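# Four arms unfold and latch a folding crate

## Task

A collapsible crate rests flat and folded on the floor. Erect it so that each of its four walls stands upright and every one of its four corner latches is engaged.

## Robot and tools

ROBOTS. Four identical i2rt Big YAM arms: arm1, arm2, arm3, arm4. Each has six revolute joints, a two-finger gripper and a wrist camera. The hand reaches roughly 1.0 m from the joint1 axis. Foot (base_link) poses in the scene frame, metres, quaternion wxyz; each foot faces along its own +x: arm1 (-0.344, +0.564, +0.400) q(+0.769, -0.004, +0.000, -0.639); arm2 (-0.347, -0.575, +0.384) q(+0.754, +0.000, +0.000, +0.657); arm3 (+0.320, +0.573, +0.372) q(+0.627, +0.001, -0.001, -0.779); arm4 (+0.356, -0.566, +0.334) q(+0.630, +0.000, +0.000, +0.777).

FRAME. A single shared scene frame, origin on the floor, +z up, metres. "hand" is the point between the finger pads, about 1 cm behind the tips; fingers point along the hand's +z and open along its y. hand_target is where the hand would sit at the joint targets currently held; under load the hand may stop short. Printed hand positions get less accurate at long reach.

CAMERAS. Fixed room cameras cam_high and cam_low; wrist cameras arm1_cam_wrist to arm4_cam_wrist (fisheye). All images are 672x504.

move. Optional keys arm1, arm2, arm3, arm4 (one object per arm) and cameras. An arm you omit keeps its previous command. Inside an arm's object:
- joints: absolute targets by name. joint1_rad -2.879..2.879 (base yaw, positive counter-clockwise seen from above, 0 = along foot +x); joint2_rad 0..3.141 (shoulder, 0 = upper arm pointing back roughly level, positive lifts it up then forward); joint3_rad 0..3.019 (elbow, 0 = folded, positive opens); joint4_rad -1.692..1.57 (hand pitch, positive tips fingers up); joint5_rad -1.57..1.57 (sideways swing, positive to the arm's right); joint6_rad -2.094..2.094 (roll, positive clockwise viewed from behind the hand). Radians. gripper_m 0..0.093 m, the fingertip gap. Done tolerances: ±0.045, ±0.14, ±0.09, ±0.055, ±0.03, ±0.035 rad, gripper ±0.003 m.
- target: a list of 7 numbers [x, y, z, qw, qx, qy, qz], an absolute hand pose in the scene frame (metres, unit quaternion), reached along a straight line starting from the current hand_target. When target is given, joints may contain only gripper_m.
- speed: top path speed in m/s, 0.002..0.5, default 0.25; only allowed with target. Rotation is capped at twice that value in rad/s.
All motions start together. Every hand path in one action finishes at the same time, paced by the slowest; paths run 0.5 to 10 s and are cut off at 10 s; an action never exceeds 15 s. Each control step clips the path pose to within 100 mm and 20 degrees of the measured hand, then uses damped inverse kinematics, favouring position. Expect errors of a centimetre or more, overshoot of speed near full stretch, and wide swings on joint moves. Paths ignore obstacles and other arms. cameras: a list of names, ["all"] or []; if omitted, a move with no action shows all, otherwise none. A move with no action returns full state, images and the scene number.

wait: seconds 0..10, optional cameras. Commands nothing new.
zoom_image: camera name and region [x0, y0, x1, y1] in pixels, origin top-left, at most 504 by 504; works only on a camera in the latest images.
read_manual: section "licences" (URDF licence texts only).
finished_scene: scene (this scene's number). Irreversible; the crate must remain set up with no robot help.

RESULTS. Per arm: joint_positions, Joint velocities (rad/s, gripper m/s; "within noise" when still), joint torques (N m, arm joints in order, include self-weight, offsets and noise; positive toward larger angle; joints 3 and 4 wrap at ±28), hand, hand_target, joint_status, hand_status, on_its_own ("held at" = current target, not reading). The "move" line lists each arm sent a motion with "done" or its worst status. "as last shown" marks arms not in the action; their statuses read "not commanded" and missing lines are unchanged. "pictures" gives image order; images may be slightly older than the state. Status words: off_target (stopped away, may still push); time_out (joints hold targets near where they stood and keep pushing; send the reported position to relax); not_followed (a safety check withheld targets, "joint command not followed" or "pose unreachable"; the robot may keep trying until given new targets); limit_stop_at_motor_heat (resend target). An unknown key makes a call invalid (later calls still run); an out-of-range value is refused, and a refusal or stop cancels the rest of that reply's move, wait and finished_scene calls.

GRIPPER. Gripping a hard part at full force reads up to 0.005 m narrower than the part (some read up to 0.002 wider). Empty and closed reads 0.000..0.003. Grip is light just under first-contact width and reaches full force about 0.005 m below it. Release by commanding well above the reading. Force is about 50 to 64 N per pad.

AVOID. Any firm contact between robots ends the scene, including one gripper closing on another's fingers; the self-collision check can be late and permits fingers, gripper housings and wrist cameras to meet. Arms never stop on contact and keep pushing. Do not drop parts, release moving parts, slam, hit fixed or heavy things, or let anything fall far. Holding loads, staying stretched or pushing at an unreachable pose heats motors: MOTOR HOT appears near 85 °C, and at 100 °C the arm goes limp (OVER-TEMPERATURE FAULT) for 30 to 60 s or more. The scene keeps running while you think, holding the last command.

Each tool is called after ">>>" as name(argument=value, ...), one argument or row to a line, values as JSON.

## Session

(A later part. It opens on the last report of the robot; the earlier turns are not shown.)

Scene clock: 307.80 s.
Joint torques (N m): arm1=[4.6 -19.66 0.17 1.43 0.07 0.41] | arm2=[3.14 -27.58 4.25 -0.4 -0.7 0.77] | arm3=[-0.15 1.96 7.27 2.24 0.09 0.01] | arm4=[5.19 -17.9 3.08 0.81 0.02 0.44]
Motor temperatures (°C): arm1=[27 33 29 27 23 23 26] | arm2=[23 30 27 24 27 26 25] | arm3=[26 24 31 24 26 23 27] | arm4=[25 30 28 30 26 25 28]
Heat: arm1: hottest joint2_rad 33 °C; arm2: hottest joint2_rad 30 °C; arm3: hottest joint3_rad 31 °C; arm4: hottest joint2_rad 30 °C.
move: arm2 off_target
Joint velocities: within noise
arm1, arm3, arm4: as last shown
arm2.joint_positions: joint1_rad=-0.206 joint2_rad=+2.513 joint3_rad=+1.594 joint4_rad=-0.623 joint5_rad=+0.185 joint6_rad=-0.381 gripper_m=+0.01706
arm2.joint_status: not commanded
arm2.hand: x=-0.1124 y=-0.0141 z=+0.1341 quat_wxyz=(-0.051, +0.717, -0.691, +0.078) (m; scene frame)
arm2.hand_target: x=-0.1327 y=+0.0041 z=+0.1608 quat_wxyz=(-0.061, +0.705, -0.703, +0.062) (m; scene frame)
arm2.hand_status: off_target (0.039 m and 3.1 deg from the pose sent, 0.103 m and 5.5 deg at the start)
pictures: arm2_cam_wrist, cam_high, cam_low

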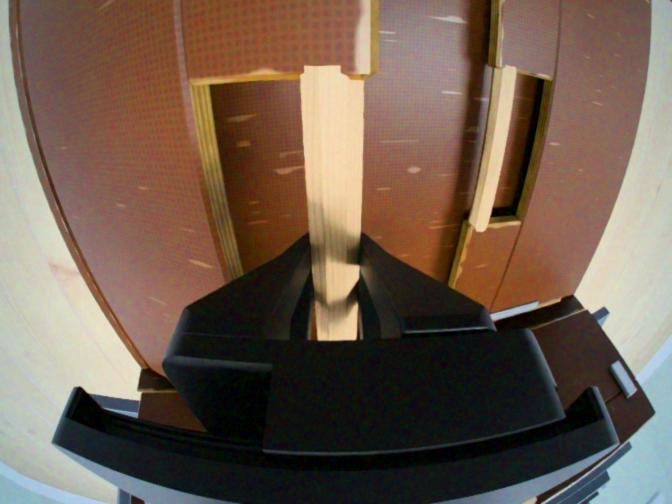

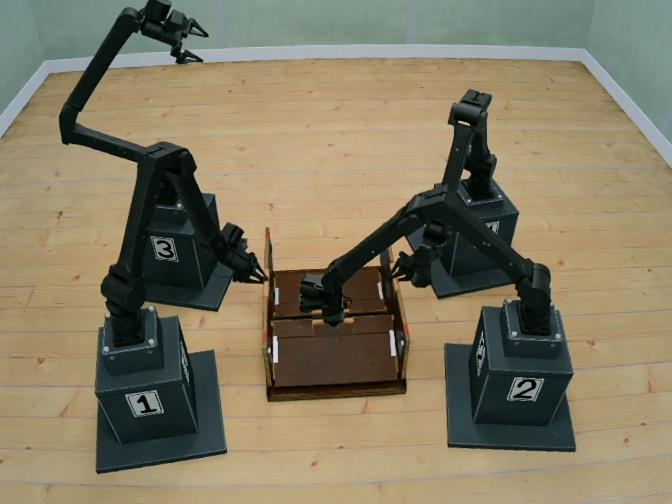

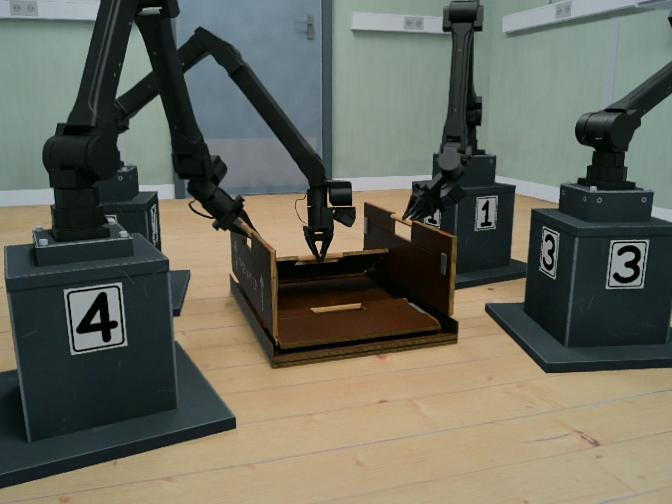

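>>> move(
  arm2={"target": [-0.185, 0.004, 0.207, -0.0923, 0.701, -0.701, 0.0923], "speed": 0.1},
)

>>> move(
  arm2={"target": [-0.235, 0.004, 0.225, -0.1228, 0.6964, -0.6964, 0.1228], "speed": 0.08},
  cameras=["arm2_cam_wrist", "cam_high", "cam_low"],
)

>>> zoom_image(
  camera="cam_high",
  region=[240, 220, 430, 410],
)

>>> zoom_image(
  camera="cam_low",
  region=[220, 190, 470, 380],
)

Scene clock: 310.80 s.
Joint torques (N m): arm1=[4.48 -19.08 0.29 1.36 0.05 0.45] | arm2=[4.6 -26.23 4.59 -0.28 -1.35 0.86] | arm3=[-0.85 1.85 7.06 2.39 0.15 0.02] | arm4=[5.19 -17.9 3.08 0.8 0.02 0.44]
Motor temperatures (°C): arm1=[27 33 29 27 23 23 26] | arm2=[24 30 27 24 27 26 25] | arm3=[26 24 31 24 26 23 27] | arm4=[25 30 28 30 26 25 28]
Heat: arm1: hottest joint2_rad 33 °C; arm2: hottest joint2_rad 30 °C; arm3: hottest joint3_rad 31 °C; arm4: hottest joint2_rad 30 °C.
move: arm2 off_target
Joint velocities: within noise
arm1, arm3, arm4: as last shown
arm2.joint_positions: joint1_rad=-0.117 joint2_rad=+2.395 joint3_rad=+1.499 joint4_rad=-0.645 joint5_rad=+0.291 joint6_rad=-0.285 gripper_m=+0.01699
arm2.joint_status: not commanded
arm2.hand: x=-0.1496 y=-0.0146 z=+0.1835 quat_wxyz=(-0.085, +0.709, -0.690, +0.119) (m; scene frame)
arm2.hand_target: x=-0.1834 y=+0.0044 z=+0.2061 quat_wxyz=(-0.092, +0.702, -0.700, +0.092) (m; scene frame)
arm2.hand_status: off_target (0.046 m and 3.5 deg from the pose sent, 0.105 m and 5.4 deg at the start)
pictures: none

Scene clock: 312.13 s.
Joint torques (N m): arm1=[4.25 -19.08 0.1 1.33 0.08 0.42] | arm2=[5.89 -24.06 5.03 0.09 -1.73 0.88] | arm3=[-0.56 1.96 7.36 2.37 0.12 -0.02] | arm4=[5.19 -17.9 3.07 0.8 0.02 0.44]
Motor temperatures (°C): arm1=[27 33 29 27 23 23 26] | arm2=[24 30 27 24 27 26 25] | arm3=[26 24 31 24 26 23 27] | arm4=[25 30 28 30 26 25 28]
Heat: arm1: hottest joint2_rad 33 °C; arm2: hottest joint2_rad 30 °C; arm3: hottest joint3_rad 31 °C; arm4: hottest joint2_rad 30 °C.
move: arm2 off_target
Joint velocities: within noise
arm1, arm3, arm4: as last shown
arm2.joint_positions: joint1_rad=-0.023 joint2_rad=+2.331 joint3_rad=+1.453 joint4_rad=-0.691 joint5_rad=+0.393 joint6_rad=-0.176 gripper_m=+0.01701
arm2.joint_status: not commanded
arm2.hand: x=-0.1886 y=-0.0164 z=+0.2142 quat_wxyz=(-0.115, +0.699, -0.688, +0.159) (m; scene frame)
arm2.hand_target: x=-0.2334 y=+0.0005 z=+0.2249 quat_wxyz=(-0.118, +0.698, -0.695, +0.126) (m; scene frame)
arm2.hand_status: off_target (0.052 m and 4.3 deg from the pose sent, 0.097 m and 4.7 deg at the start)
pictures: arm2_cam_wrist, cam_high, cam_low

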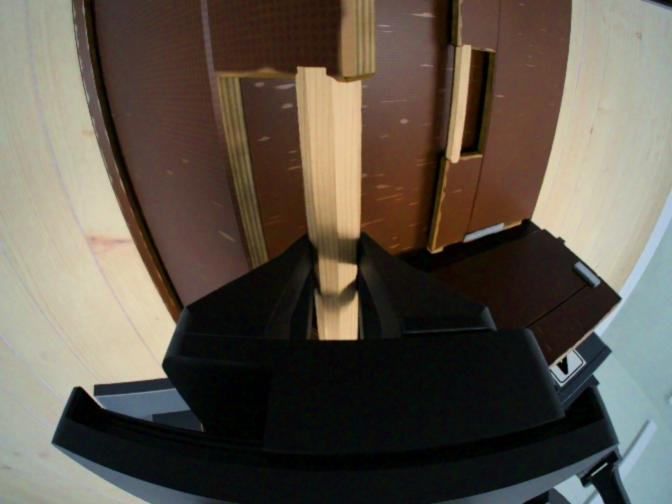

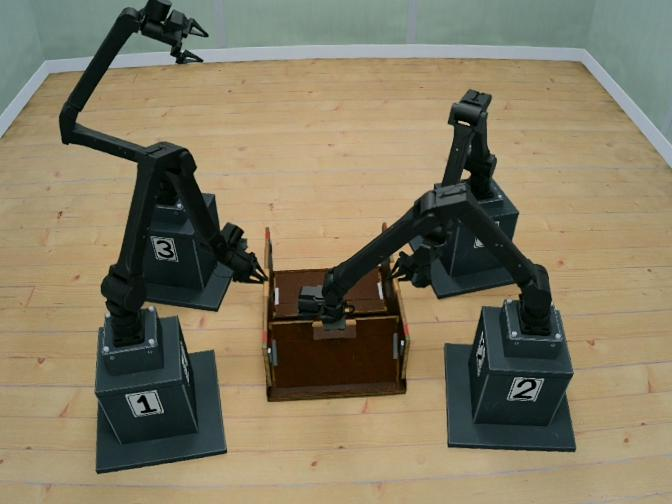

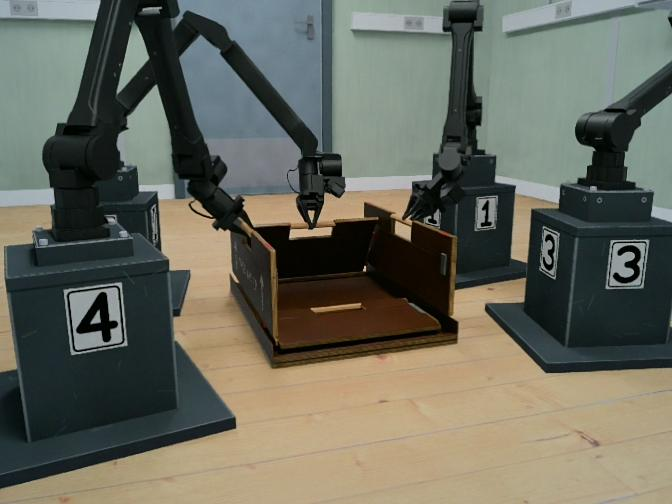

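Scaled by 2.653 from the camera's 672x504 image, which has a finer 960x720 frame.

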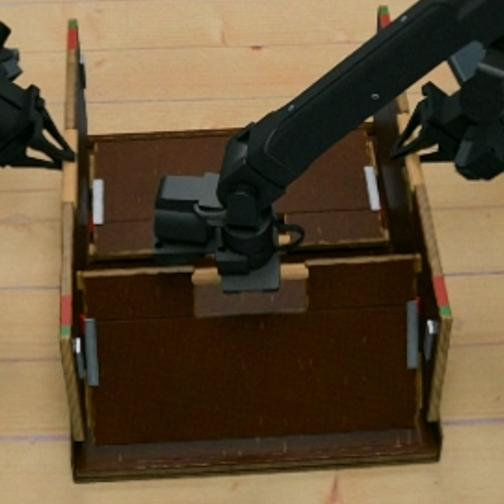

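Scaled by 2.016 from the camera's 672x504 image, which has a finer 960x720 frame.

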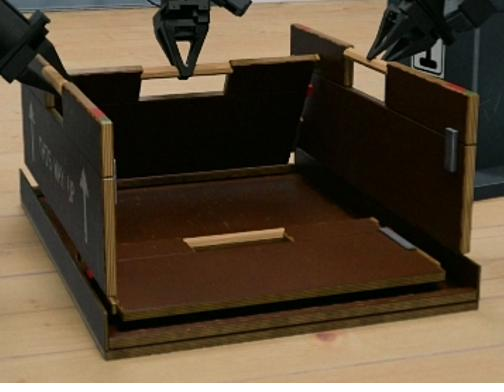

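>>> move(
  arm2={"target": [-0.285, 0.002, 0.234, -0.1228, 0.6964, -0.6964, 0.1228], "speed": 0.08},
  cameras=["arm2_cam_wrist", "cam_high", "cam_low"],
)

>>> zoom_image(
  camera="cam_high",
  region=[240, 220, 430, 410],
)

>>> zoom_image(
  camera="cam_low",
  region=[220, 190, 470, 380],
)

Scene clock: 316.60 s.
Joint torques (N m): arm1=[4.6 -19.55 0.27 1.25 0.07 0.39] | arm2=[5.42 -21.19 6.06 1.18 -1.94 0.73] | arm3=[-0.03 1.67 7.35 2.35 0.14 -0.01] | arm4=[5.19 -17.9 3.08 0.8 0.02 0.44]
Motor temperatures (°C): arm1=[27 33 29 27 23 23 26] | arm2=[24 29 27 24 28 26 25] | arm3=[26 24 31 24 26 23 27] | arm4=[25 30 28 30 26 25 28]
Heat: arm1: hottest joint2_rad 33 °C; arm2: hottest joint2_rad 29 °C; arm3: hottest joint3_rad 31 °C; arm4: hottest joint2_rad 30 °C.
move: arm2 off_target
Joint velocities: within noise
arm1, arm3: as last shown
arm2.joint_positions: joint1_rad=+0.069 joint2_rad=+2.277 joint3_rad=+1.427 joint4_rad=-0.755 joint5_rad=+0.401 joint6_rad=-0.071 gripper_m=+0.01701
arm2.joint_status: not commanded
arm2.hand: x=-0.2403 y=-0.0176 z=+0.2380 quat_wxyz=(-0.118, +0.697, -0.689, +0.161) (m; scene frame)
arm2.hand_target: x=-0.2831 y=+0.0004 z=+0.2351 quat_wxyz=(-0.122, +0.697, -0.695, +0.124) (m; scene frame)
arm2.hand_status: off_target (0.049 m and 4.5 deg from the pose sent, 0.100 m and 4.3 deg at the start)
arm4.joint_positions: joint1_rad=+0.790 joint2_rad=+2.039 joint3_rad=+0.895 joint4_rad=+0.040 joint5_rad=+0.655 joint6_rad=-0.728 gripper_m=+0.01607
arm4.joint_status: not commanded
arm4.hand: x=-0.0125 y=-0.2020 z=+0.2352 quat_wxyz=(-0.382, +0.924, -0.003, +0.015) (m; scene frame)
arm4.hand_target: x=-0.0224 y=-0.2232 z=+0.2405 quat_wxyz=(-0.380, +0.925, +0.007, +0.000) (m; scene frame)
arm4.hand_status: not commanded
pictures: arm2_cam_wrist, cam_high, cam_low

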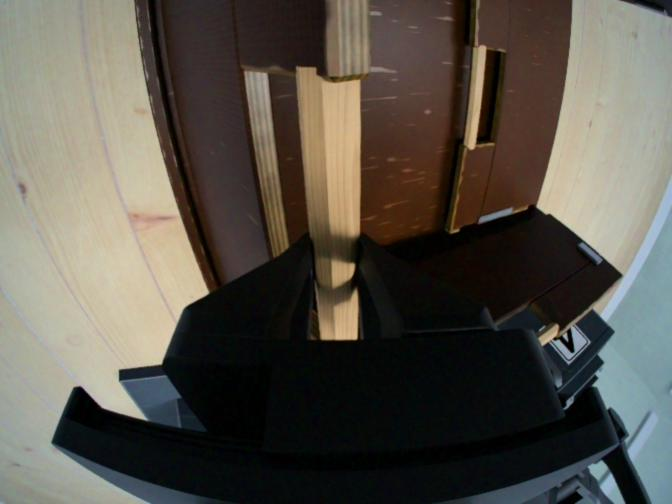

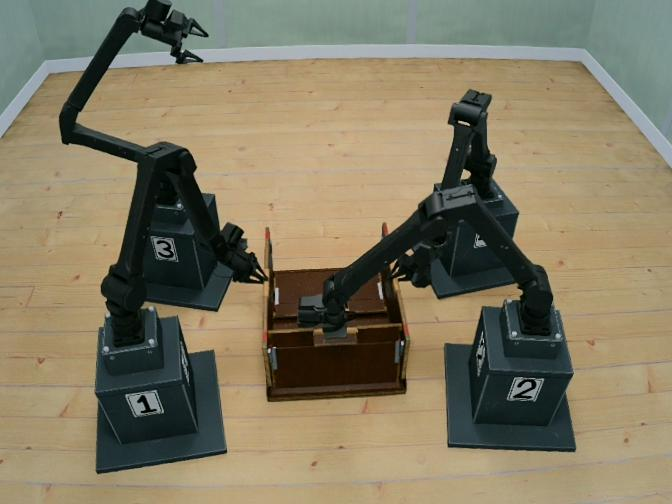

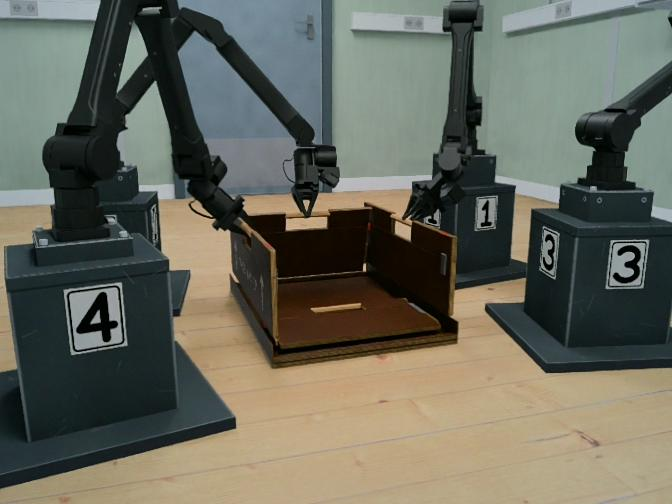

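Scaled by 2.653 from the camera's 672x504 image, which has a finer 960x720 frame.

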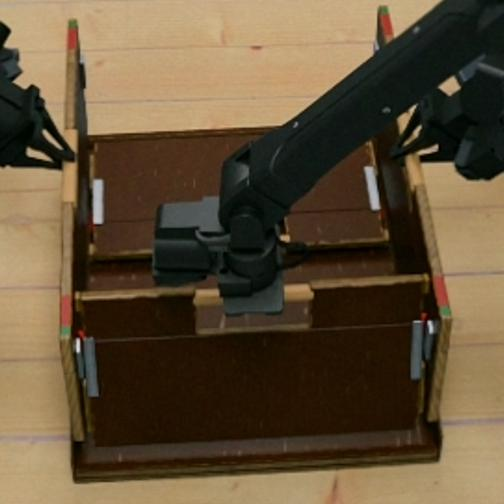

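Scaled by 2.016 from the camera's 672x504 image, which has a finer 960x720 frame.

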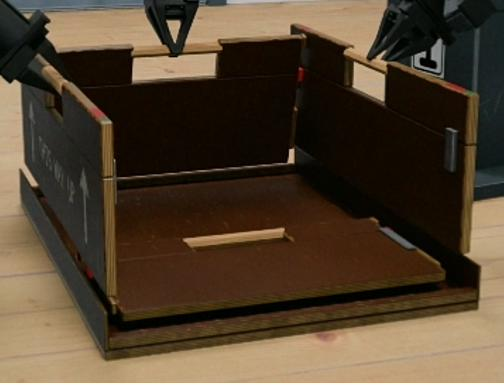

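>>> move(
  arm2={"target": [-0.325, 0.002, 0.245, -0.1228, 0.6964, -0.6964, 0.1228], "speed": 0.08},
  cameras=["arm2_cam_wrist", "cam_high", "cam_low"],
)

>>> zoom_image(
  camera="cam_high",
  region=[240, 220, 430, 410],
)

>>> zoom_image(
  camera="cam_low",
  region=[220, 190, 470, 380],
)

Scene clock: 320.63 s.
Joint torques (N m): arm1=[4.48 -19.08 0.28 1.29 0.07 0.36] | arm2=[3.66 -20.95 6.84 1.33 -1.96 0.6] | arm3=[-0.5 1.85 7.32 2.3 0.11 -0.01] | arm4=[5.19 -17.9 3.08 0.81 0.02 0.44]
Motor temperatures (°C): arm1=[27 33 28 27 23 23 26] | arm2=[24 29 27 25 28 26 25] | arm3=[26 24 31 24 26 23 27] | arm4=[25 30 28 30 26 25 28]
Heat: arm1: hottest joint2_rad 33 °C; arm2: hottest joint2_rad 29 °C; arm3: hottest joint3_rad 31 °C; arm4: hottest joint2_rad 30 °C.
move: arm2 off_target
Joint velocities: within noise
arm1.joint_positions: joint1_rad=+0.786 joint2_rad=+2.168 joint3_rad=+0.802 joint4_rad=+0.287 joint5_rad=+0.652 joint6_rad=-0.745 gripper_m=+0.01668
arm1.joint_status: not commanded
arm1.hand: x=-0.0179 y=+0.2110 z=+0.2445 quat_wxyz=(+0.016, -0.010, -0.921, +0.390) (m; scene frame)
arm1.hand_target: x=-0.0074 y=+0.2367 z=+0.2464 quat_wxyz=(+0.001, +0.004, -0.924, +0.383) (m; scene frame)
arm1.hand_status: not commanded
arm2.joint_positions: joint1_rad=+0.159 joint2_rad=+2.260 joint3_rad=+1.427 joint4_rad=-0.814 joint5_rad=+0.401 joint6_rad=+0.016 gripper_m=+0.01684
arm2.joint_status: not commanded
arm2.hand: x=-0.2909 y=-0.0193 z=+0.2478 quat_wxyz=(-0.118, +0.700, -0.685, +0.165) (m; scene frame)
arm2.hand_target: x=-0.3242 y=+0.0009 z=+0.2467 quat_wxyz=(-0.122, +0.697, -0.696, +0.124) (m; scene frame)
arm2.hand_status: off_target (0.040 m and 5.1 deg from the pose sent, 0.087 m and 4.5 deg at the start)
arm3.joint_positions: joint1_rad=+0.368 joint2_rad=+0.508 joint3_rad=+1.375 joint4_rad=-1.360 joint5_rad=-0.070 joint6_rad=+0.635 gripper_m=+0.09396
arm3.joint_status: not commanded
arm3.hand: x=+0.3593 y=+0.3880 z=+0.9196 quat_wxyz=(-0.486, -0.725, -0.459, +0.167) (m; scene frame)
arm3.hand_target: x=+0.3588 y=+0.3913 z=+0.9281 quat_wxyz=(-0.494, -0.720, -0.456, +0.170) (m; scene frame)
arm3.hand_status: not commanded
arm4: as last shown
pictures: arm2_cam_wrist, cam_high, cam_low

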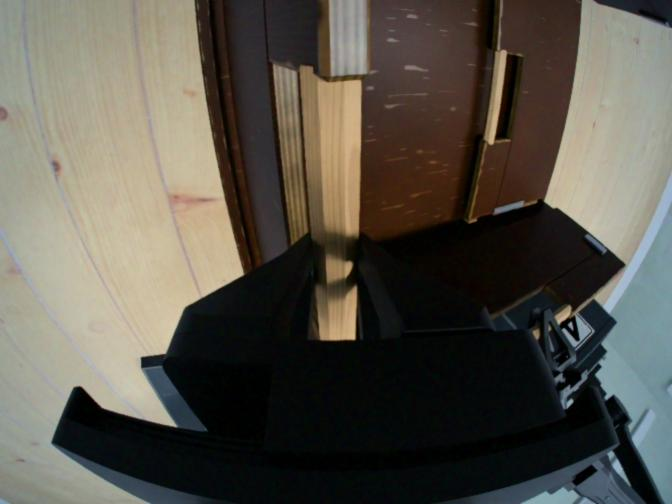

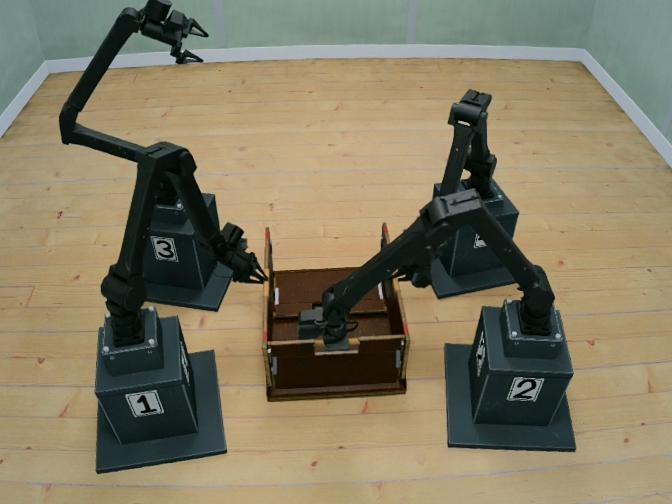

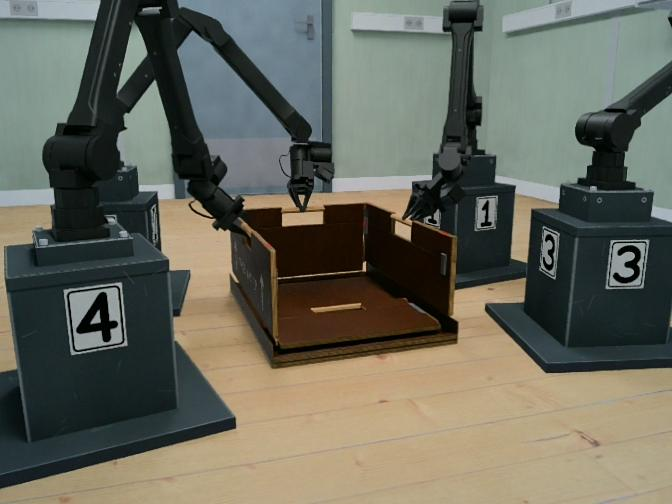

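Scaled by 2.653 from the camera's 672x504 image, which has a finer 960x720 frame.

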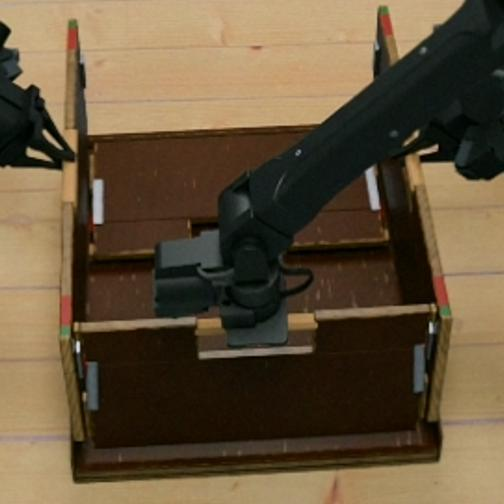

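Scaled by 2.016 from the camera's 672x504 image, which has a finer 960x720 frame.

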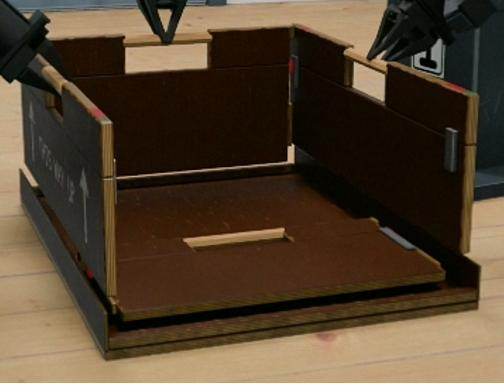

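>>> move(
  arm2={"target": [-0.352, 0.002, 0.247, -0.1228, 0.6964, -0.6964, 0.1228], "speed": 0.06},
  cameras=["arm2_cam_wrist", "cam_high", "cam_low"],
)

>>> zoom_image(
  camera="cam_high",
  region=[240, 300, 430, 410],
)

>>> zoom_image(
  camera="cam_low",
  region=[220, 190, 470, 380],
)

Scene clock: 323.40 s.
Joint torques (N m): arm1=[4.89 -19.25 0.2 1.24 0.07 0.42] | arm2=[6.59 -20.95 7.2 0.7 -2.1 0.88] | arm3=[-0.79 1.44 7.15 2.26 0.12 -0.05] | arm4=[5.25 -17.9 3.08 0.8 0.02 0.44]
Motor temperatures (°C): arm1=[27 33 28 27 23 23 26] | arm2=[24 29 27 25 29 26 25] | arm3=[26 24 31 24 26 23 27] | arm4=[25 30 28 30 26 25 28]
Heat: arm1: hottest joint2_rad 33 °C; arm2: hottest joint2_rad 29 °C; arm3: hottest joint3_rad 31 °C; arm4: hottest joint2_rad 30 °C.
move: arm2 off_target
Joint velocities: within noise
arm1, arm3, arm4: as last shown
arm2.joint_positions: joint1_rad=+0.173 joint2_rad=+2.260 joint3_rad=+1.427 joint4_rad=-0.818 joint5_rad=+0.401 joint6_rad=+0.037 gripper_m=+0.01683
arm2.joint_status: not commanded
arm2.hand: x=-0.2986 y=-0.0196 z=+0.2479 quat_wxyz=(-0.119, +0.698, -0.687, +0.164) (m; scene frame)
arm2.hand_target: x=-0.3511 y=-0.0012 z=+0.2479 quat_wxyz=(-0.122, +0.698, -0.695, +0.123) (m; scene frame)
arm2.hand_status: off_target (0.058 m and 4.9 deg from the pose sent, 0.065 m and 5.1 deg at the start)
pictures: arm2_cam_wrist, cam_high, cam_low

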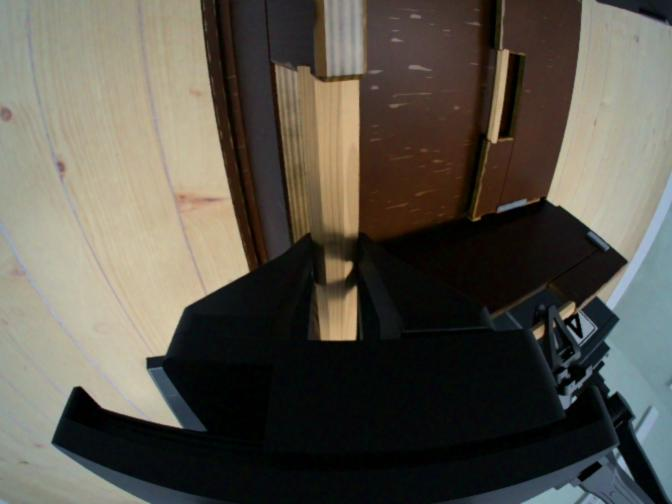

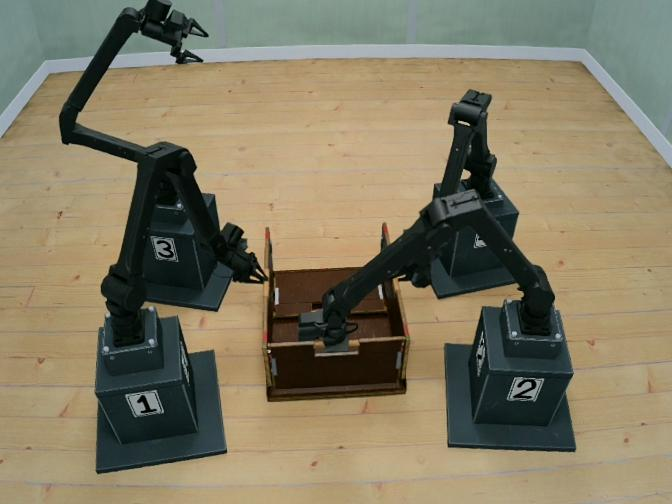

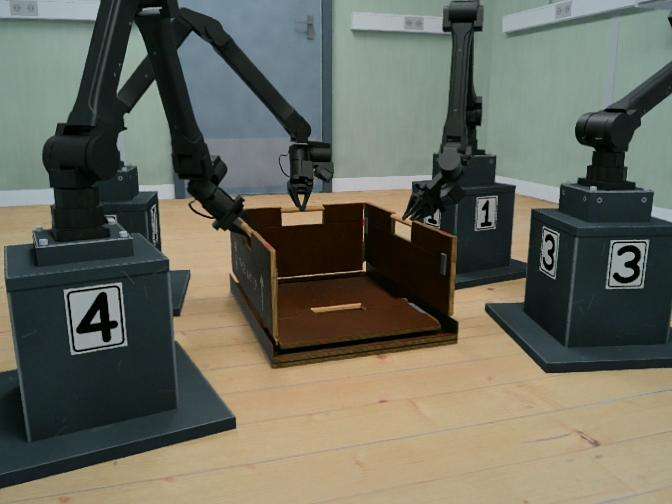

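Scaled by 2.653 from the camera's 672x504 image, which has a finer 960x720 frame.

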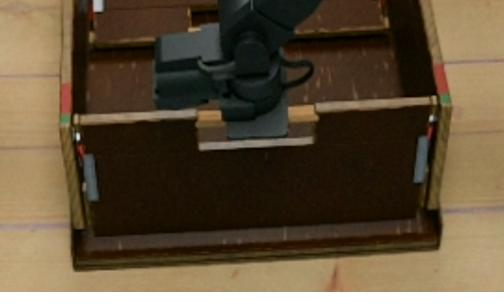

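Scaled by 2.016 from the camera's 672x504 image, which has a finer 960x720 frame.

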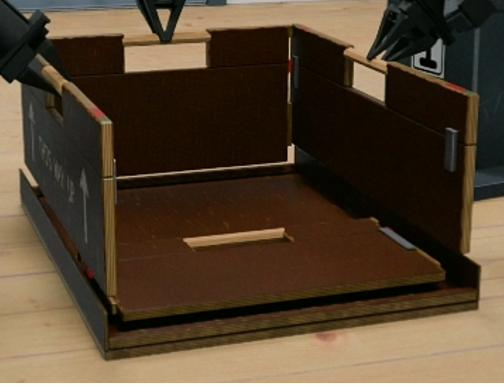

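>>> zoom_image(
  camera="cam_high",
  region=[255, 325, 295, 385],
)

>>> zoom_image(
  camera="cam_high",
  region=[380, 320, 420, 380],
)

>>> zoom_image(
  camera="cam_low",
  region=[340, 195, 380, 255],
)

>>> zoom_image(
  camera="cam_low",
  region=[400, 220, 480, 340],
)

Scaled by 8.400 from the camera's 672x504 image, which has a finer 960x720 frame.

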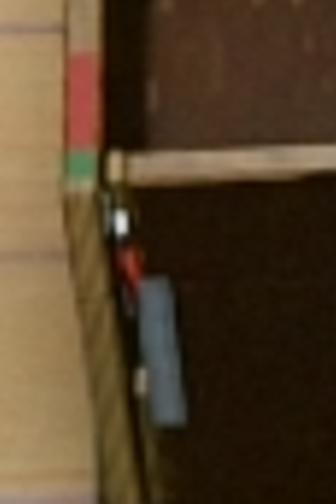

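Scaled by 8.400 from the camera's 672x504 image, which has a finer 960x720 frame.

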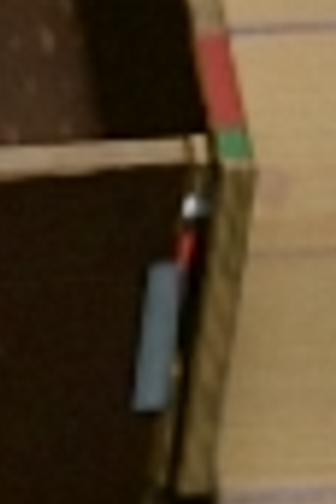

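Scaled by 8.400 from the camera's 672x504 image, which has a finer 960x720 frame.

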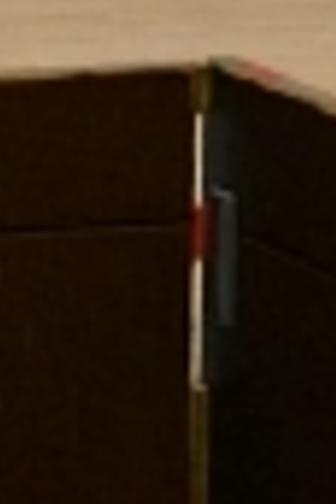

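Scaled by 4.200 from the camera's 672x504 image, which has a finer 960x720 frame.

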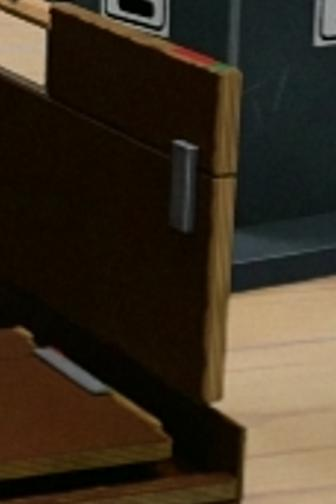

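>>> move(
  arm3={"joints": {"joint1_rad": -0.246, "joint2_rad": 2.131, "joint3_rad": 1.815, "joint4_rad": -1.255, "joint5_rad": 0.0, "joint6_rad": -0.478, "gripper_m": 0.046}},
  cameras=["arm3_cam_wrist", "arm2_cam_wrist", "cam_high"],
)

>>> zoom_image(
  camera="arm3_cam_wrist",
  region=[150, 0, 500, 320],
)

Scene clock: 331.43 s.
Joint torques (N m): arm1=[4.25 -19.9 0.13 1.42 0.03 0.4] | arm2=[6.65 -20.95 7.19 0.7 -2.11 0.88] | arm3=[-0.73 -18.43 7.42 0.23 0.13 -0.07] | arm4=[5.19 -17.96 3.08 0.8 0.02 0.44]
Motor temperatures (°C): arm1=[27 33 28 27 23 23 27] | arm2=[24 29 26 25 30 26 25] | arm3=[26 24 31 24 26 23 27] | arm4=[25 30 28 30 26 25 28]
Heat: arm1: hottest joint2_rad 33 °C; arm2: hottest joint5_rad 30 °C; arm3: hottest joint3_rad 31 °C; arm4: hottest joint2_rad 30 °C.
move: arm3 done
Joint velocities: within noise
arm1, arm2, arm4: as last shown
arm3.joint_positions: joint1_rad=-0.251 joint2_rad=+2.117 joint3_rad=+1.808 joint4_rad=-1.250 joint5_rad=-0.003 joint6_rad=-0.467 gripper_m=+0.04612
arm3.joint_status: all done
arm3.hand: x=+0.0306 y=-0.0010 z=+0.4249 quat_wxyz=(-0.004, -0.707, -0.707, +0.004) (m; scene frame)
arm3.hand_target: x=+0.0285 y=+0.0007 z=+0.4113 quat_wxyz=(+0.000, -0.705, -0.709, -0.007) (m; scene frame)
arm3.hand_status: not commanded
pictures: arm2_cam_wrist, arm3_cam_wrist, cam_high

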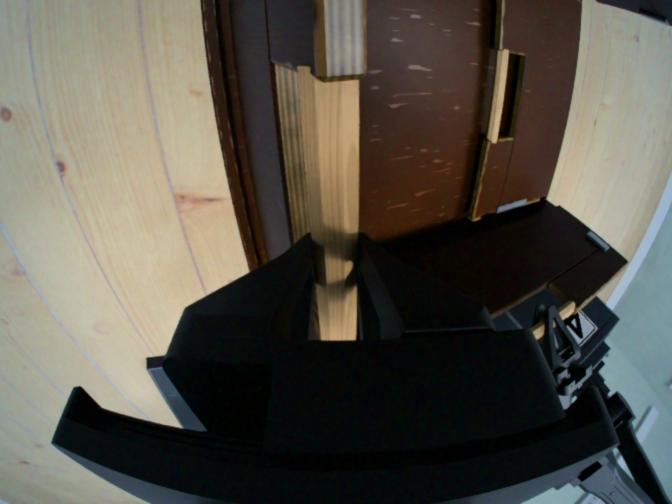

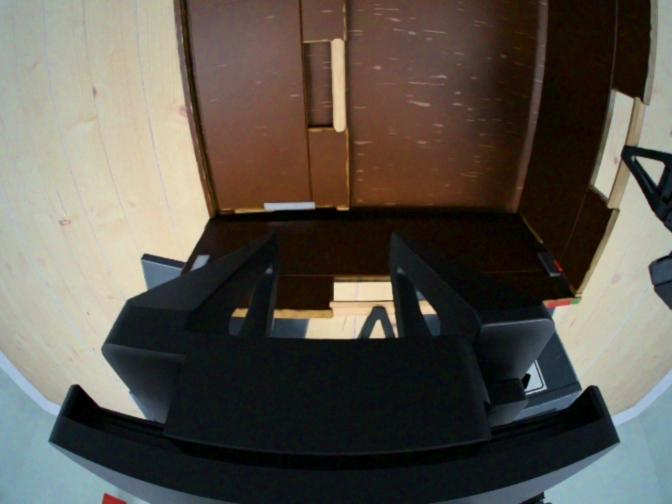

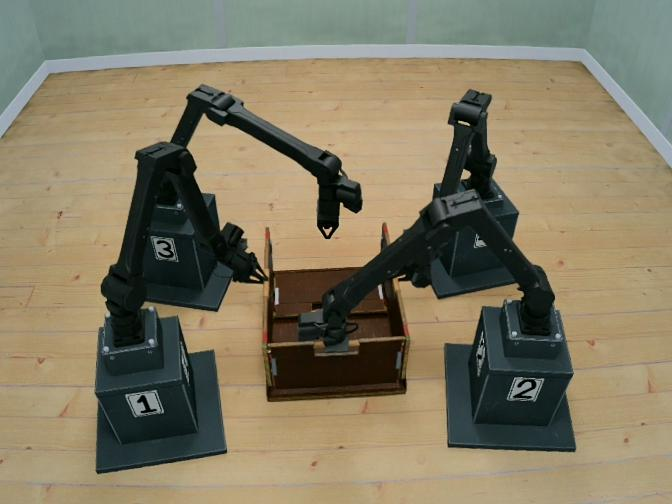

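Scaled by 1.440 from the camera's 672x504 image, which has a finer 960x720 frame.

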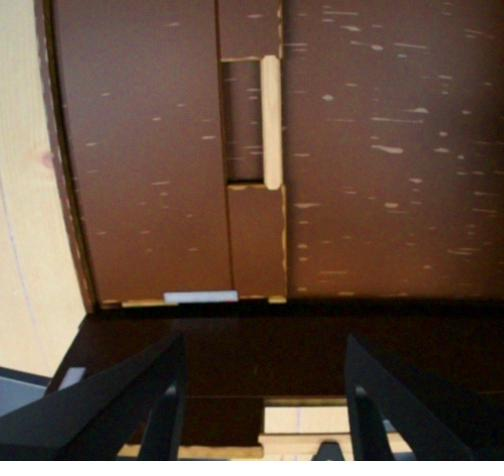

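>>> zoom_image(
  camera="arm3_cam_wrist",
  region=[510, 210, 600, 320],
)

>>> zoom_image(
  camera="arm3_cam_wrist",
  region=[170, 190, 260, 290],
)

Scaled by 4.582 from the camera's 672x504 image, which has a finer 960x720 frame.

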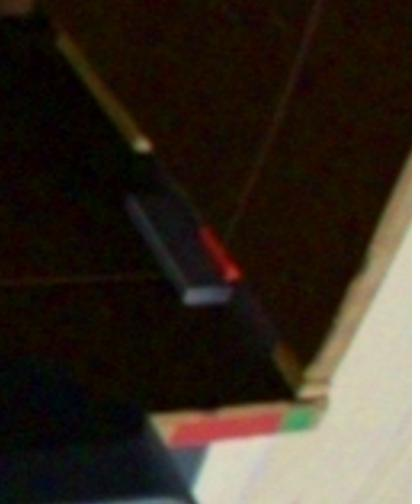

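Scaled by 5.040 from the camera's 672x504 image, which has a finer 960x720 frame.

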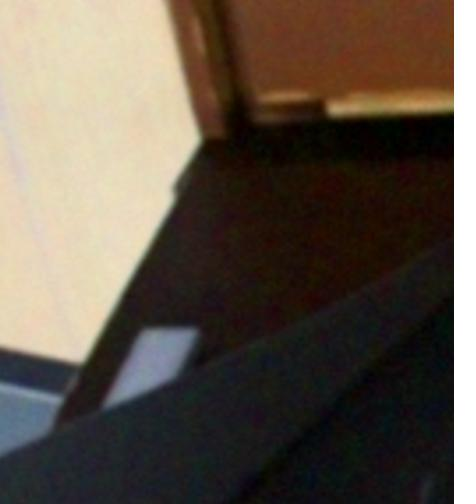

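>>> move(
  arm2={"target": [-0.392, 0.002, 0.247, -0.1228, 0.6964, -0.6964, 0.1228], "speed": 0.06},
  cameras=["arm3_cam_wrist", "cam_high", "cam_low"],
)

>>> zoom_image(
  camera="arm3_cam_wrist",
  region=[510, 210, 600, 320],
)

>>> zoom_image(
  camera="cam_high",
  region=[255, 325, 295, 385],
)

>>> zoom_image(
  camera="cam_low",
  region=[340, 195, 380, 255],
)

Scene clock: 342.37 s.
Joint torques (N m): arm1=[5.54 -19.55 0.09 1.4 0.08 0.4] | arm2=[11.93 -20.84 7.64 0.23 -2.34 1.3] | arm3=[-0.85 -18.84 7.54 0.24 0.15 -0.05] | arm4=[5.19 -17.85 3.07 0.8 0.02 0.44]
Motor temperatures (°C): arm1=[27 33 28 27 23 23 27] | arm2=[24 28 26 24 30 27 26] | arm3=[26 25 31 24 26 23 27] | arm4=[25 30 28 30 26 25 28]
Heat: arm1: hottest joint2_rad 33 °C; arm2: hottest joint5_rad 30 °C; arm3: hottest joint3_rad 31 °C; arm4: hottest joint2_rad 30 °C.
move: arm2 off_target
Joint velocities: within noise
arm1, arm3, arm4: as last shown
arm2.joint_positions: joint1_rad=+0.175 joint2_rad=+2.263 joint3_rad=+1.432 joint4_rad=-0.826 joint5_rad=+0.401 joint6_rad=+0.065 gripper_m=+0.01683
arm2.joint_status: not commanded
arm2.hand: x=-0.2994 y=-0.0198 z=+0.2475 quat_wxyz=(-0.120, +0.689, -0.695, +0.165) (m; scene frame)
arm2.hand_target: x=-0.3867 y=-0.0055 z=+0.2477 quat_wxyz=(-0.121, +0.698, -0.695, +0.122) (m; scene frame)
arm2.hand_status: off_target (0.095 m and 4.9 deg from the pose sent, 0.096 m and 4.9 deg at the start)
pictures: arm3_cam_wrist, cam_high, cam_low

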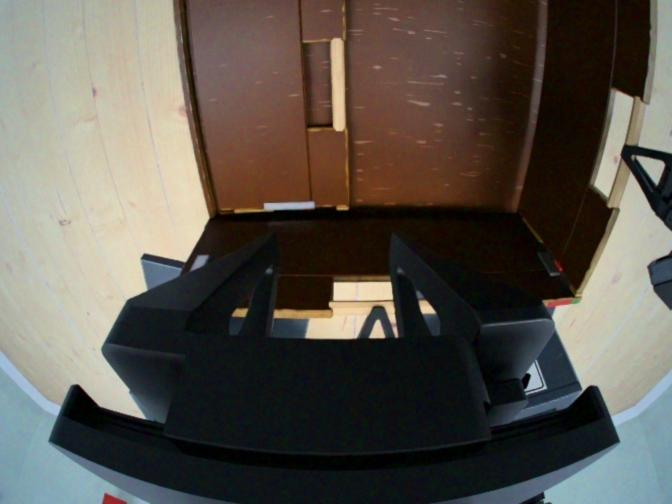

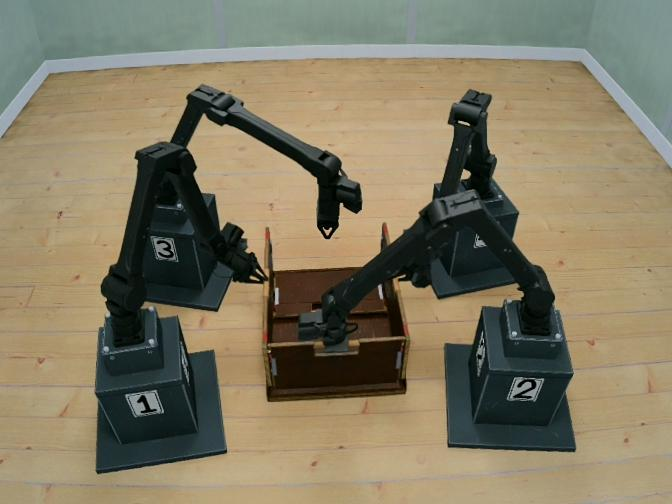

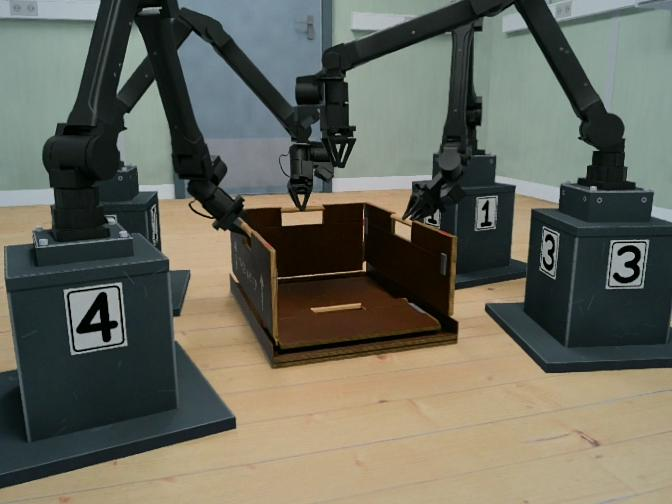

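Scaled by 4.582 from the camera's 672x504 image, which has a finer 960x720 frame.

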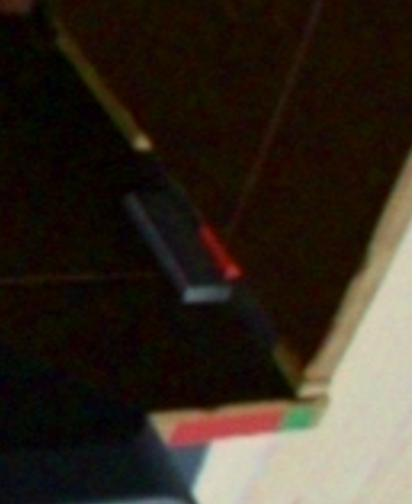

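Scaled by 8.400 from the camera's 672x504 image, which has a finer 960x720 frame.

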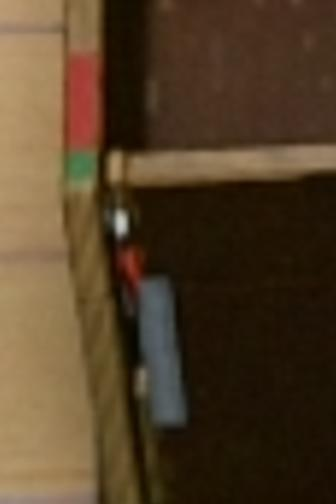

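Scaled by 8.400 from the camera's 672x504 image, which has a finer 960x720 frame.

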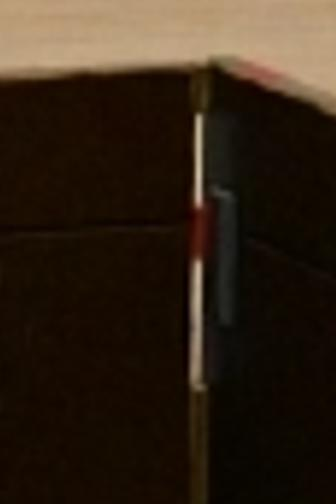

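>>> move(
  arm2={"target": [-0.265, 0.0, 0.247, -0.1228, 0.6964, -0.6964, 0.1228], "speed": 0.08},
  cameras=["arm3_cam_wrist", "cam_high", "cam_low"],
)

>>> zoom_image(
  camera="arm3_cam_wrist",
  region=[510, 210, 600, 320],
)

>>> zoom_image(
  camera="cam_high",
  region=[255, 325, 295, 385],
)

>>> zoom_image(
  camera="cam_high",
  region=[380, 320, 420, 380],
)

Scene clock: 347.67 s.
Joint torques (N m): arm1=[4.48 -19.6 0.31 1.44 0.05 0.4] | arm2=[-4.07 -21.19 6.05 2.39 -0.23 -0.18] | arm3=[-1.32 -18.26 7.47 0.25 0.13 -0.07] | arm4=[5.19 -17.9 3.07 0.8 0.02 0.44]
Motor temperatures (°C): arm1=[27 33 28 27 23 23 27] | arm2=[24 29 26 25 31 27 26] | arm3=[26 26 31 24 26 23 27] | arm4=[25 31 27 30 26 25 28]
Heat: arm1: hottest joint2_rad 33 °C; arm2: hottest joint5_rad 31 °C; arm3: hottest joint3_rad 31 °C; arm4: hottest joint2_rad 31 °C.
move: arm2 off_target
Joint velocities: within noise
arm1, arm3, arm4: as last shown
arm2.joint_positions: joint1_rad=+0.153 joint2_rad=+2.249 joint3_rad=+1.415 joint4_rad=-0.797 joint5_rad=+0.360 joint6_rad=-0.013 gripper_m=+0.01679
arm2.joint_status: not commanded
arm2.hand: x=-0.2942 y=-0.0195 z=+0.2476 quat_wxyz=(-0.106, +0.709, -0.681, +0.147) (m; scene frame)
arm2.hand_target: x=-0.2712 y=-0.0007 z=+0.2486 quat_wxyz=(-0.124, +0.697, -0.696, +0.122) (m; scene frame)
arm2.hand_status: off_target (0.035 m and 4.1 deg from the pose sent, 0.040 m and 4.9 deg at the start)
pictures: arm3_cam_wrist, cam_high, cam_low

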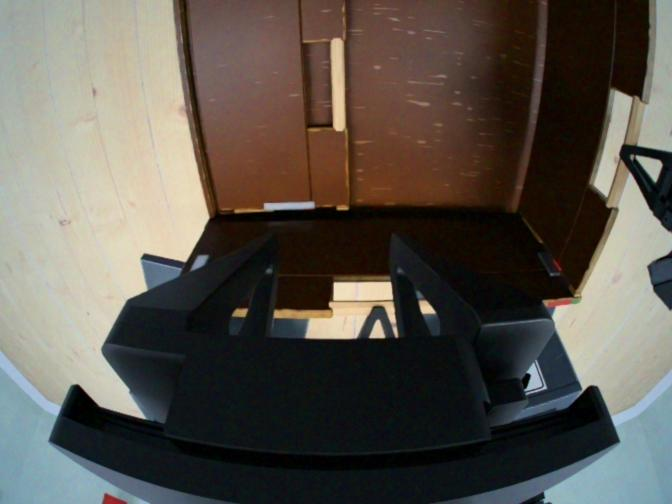

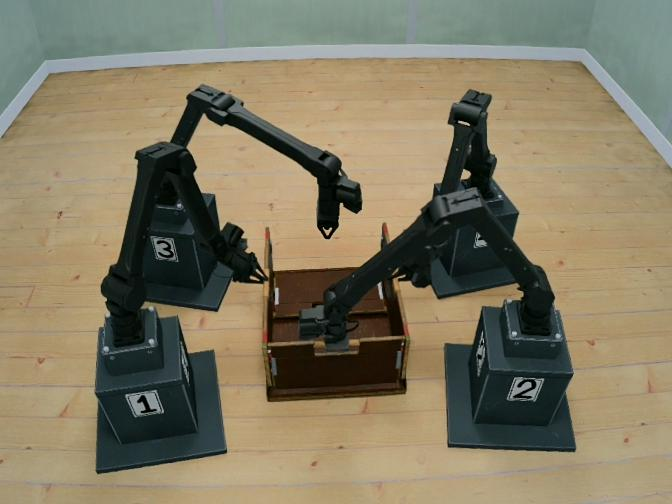

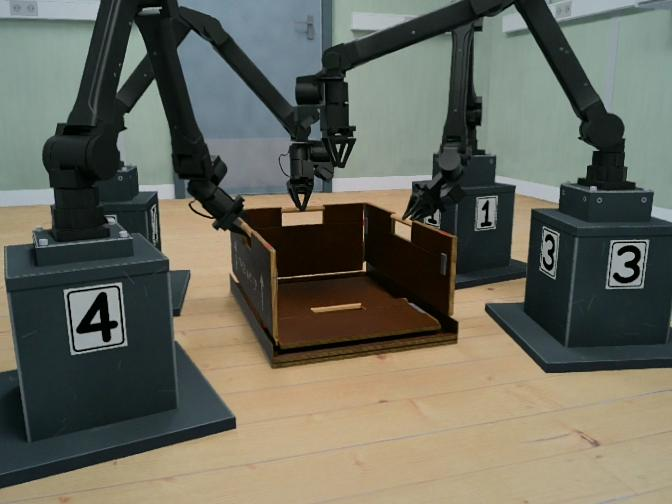

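Scaled by 4.582 from the camera's 672x504 image, which has a finer 960x720 frame.

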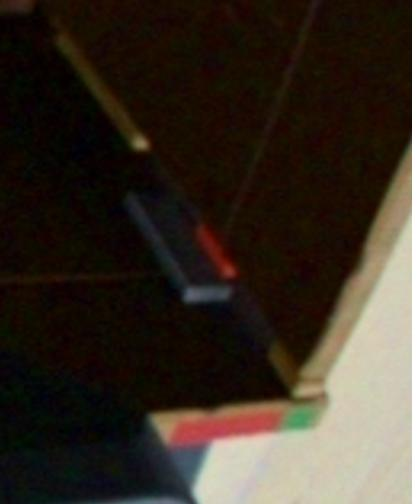

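Scaled by 8.400 from the camera's 672x504 image, which has a finer 960x720 frame.

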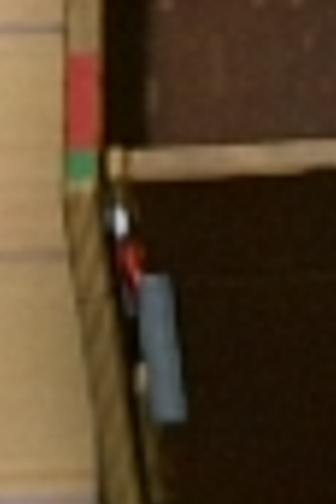

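Scaled by 8.400 from the camera's 672x504 image, which has a finer 960x720 frame.

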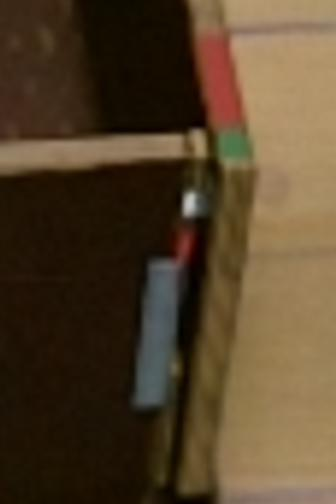

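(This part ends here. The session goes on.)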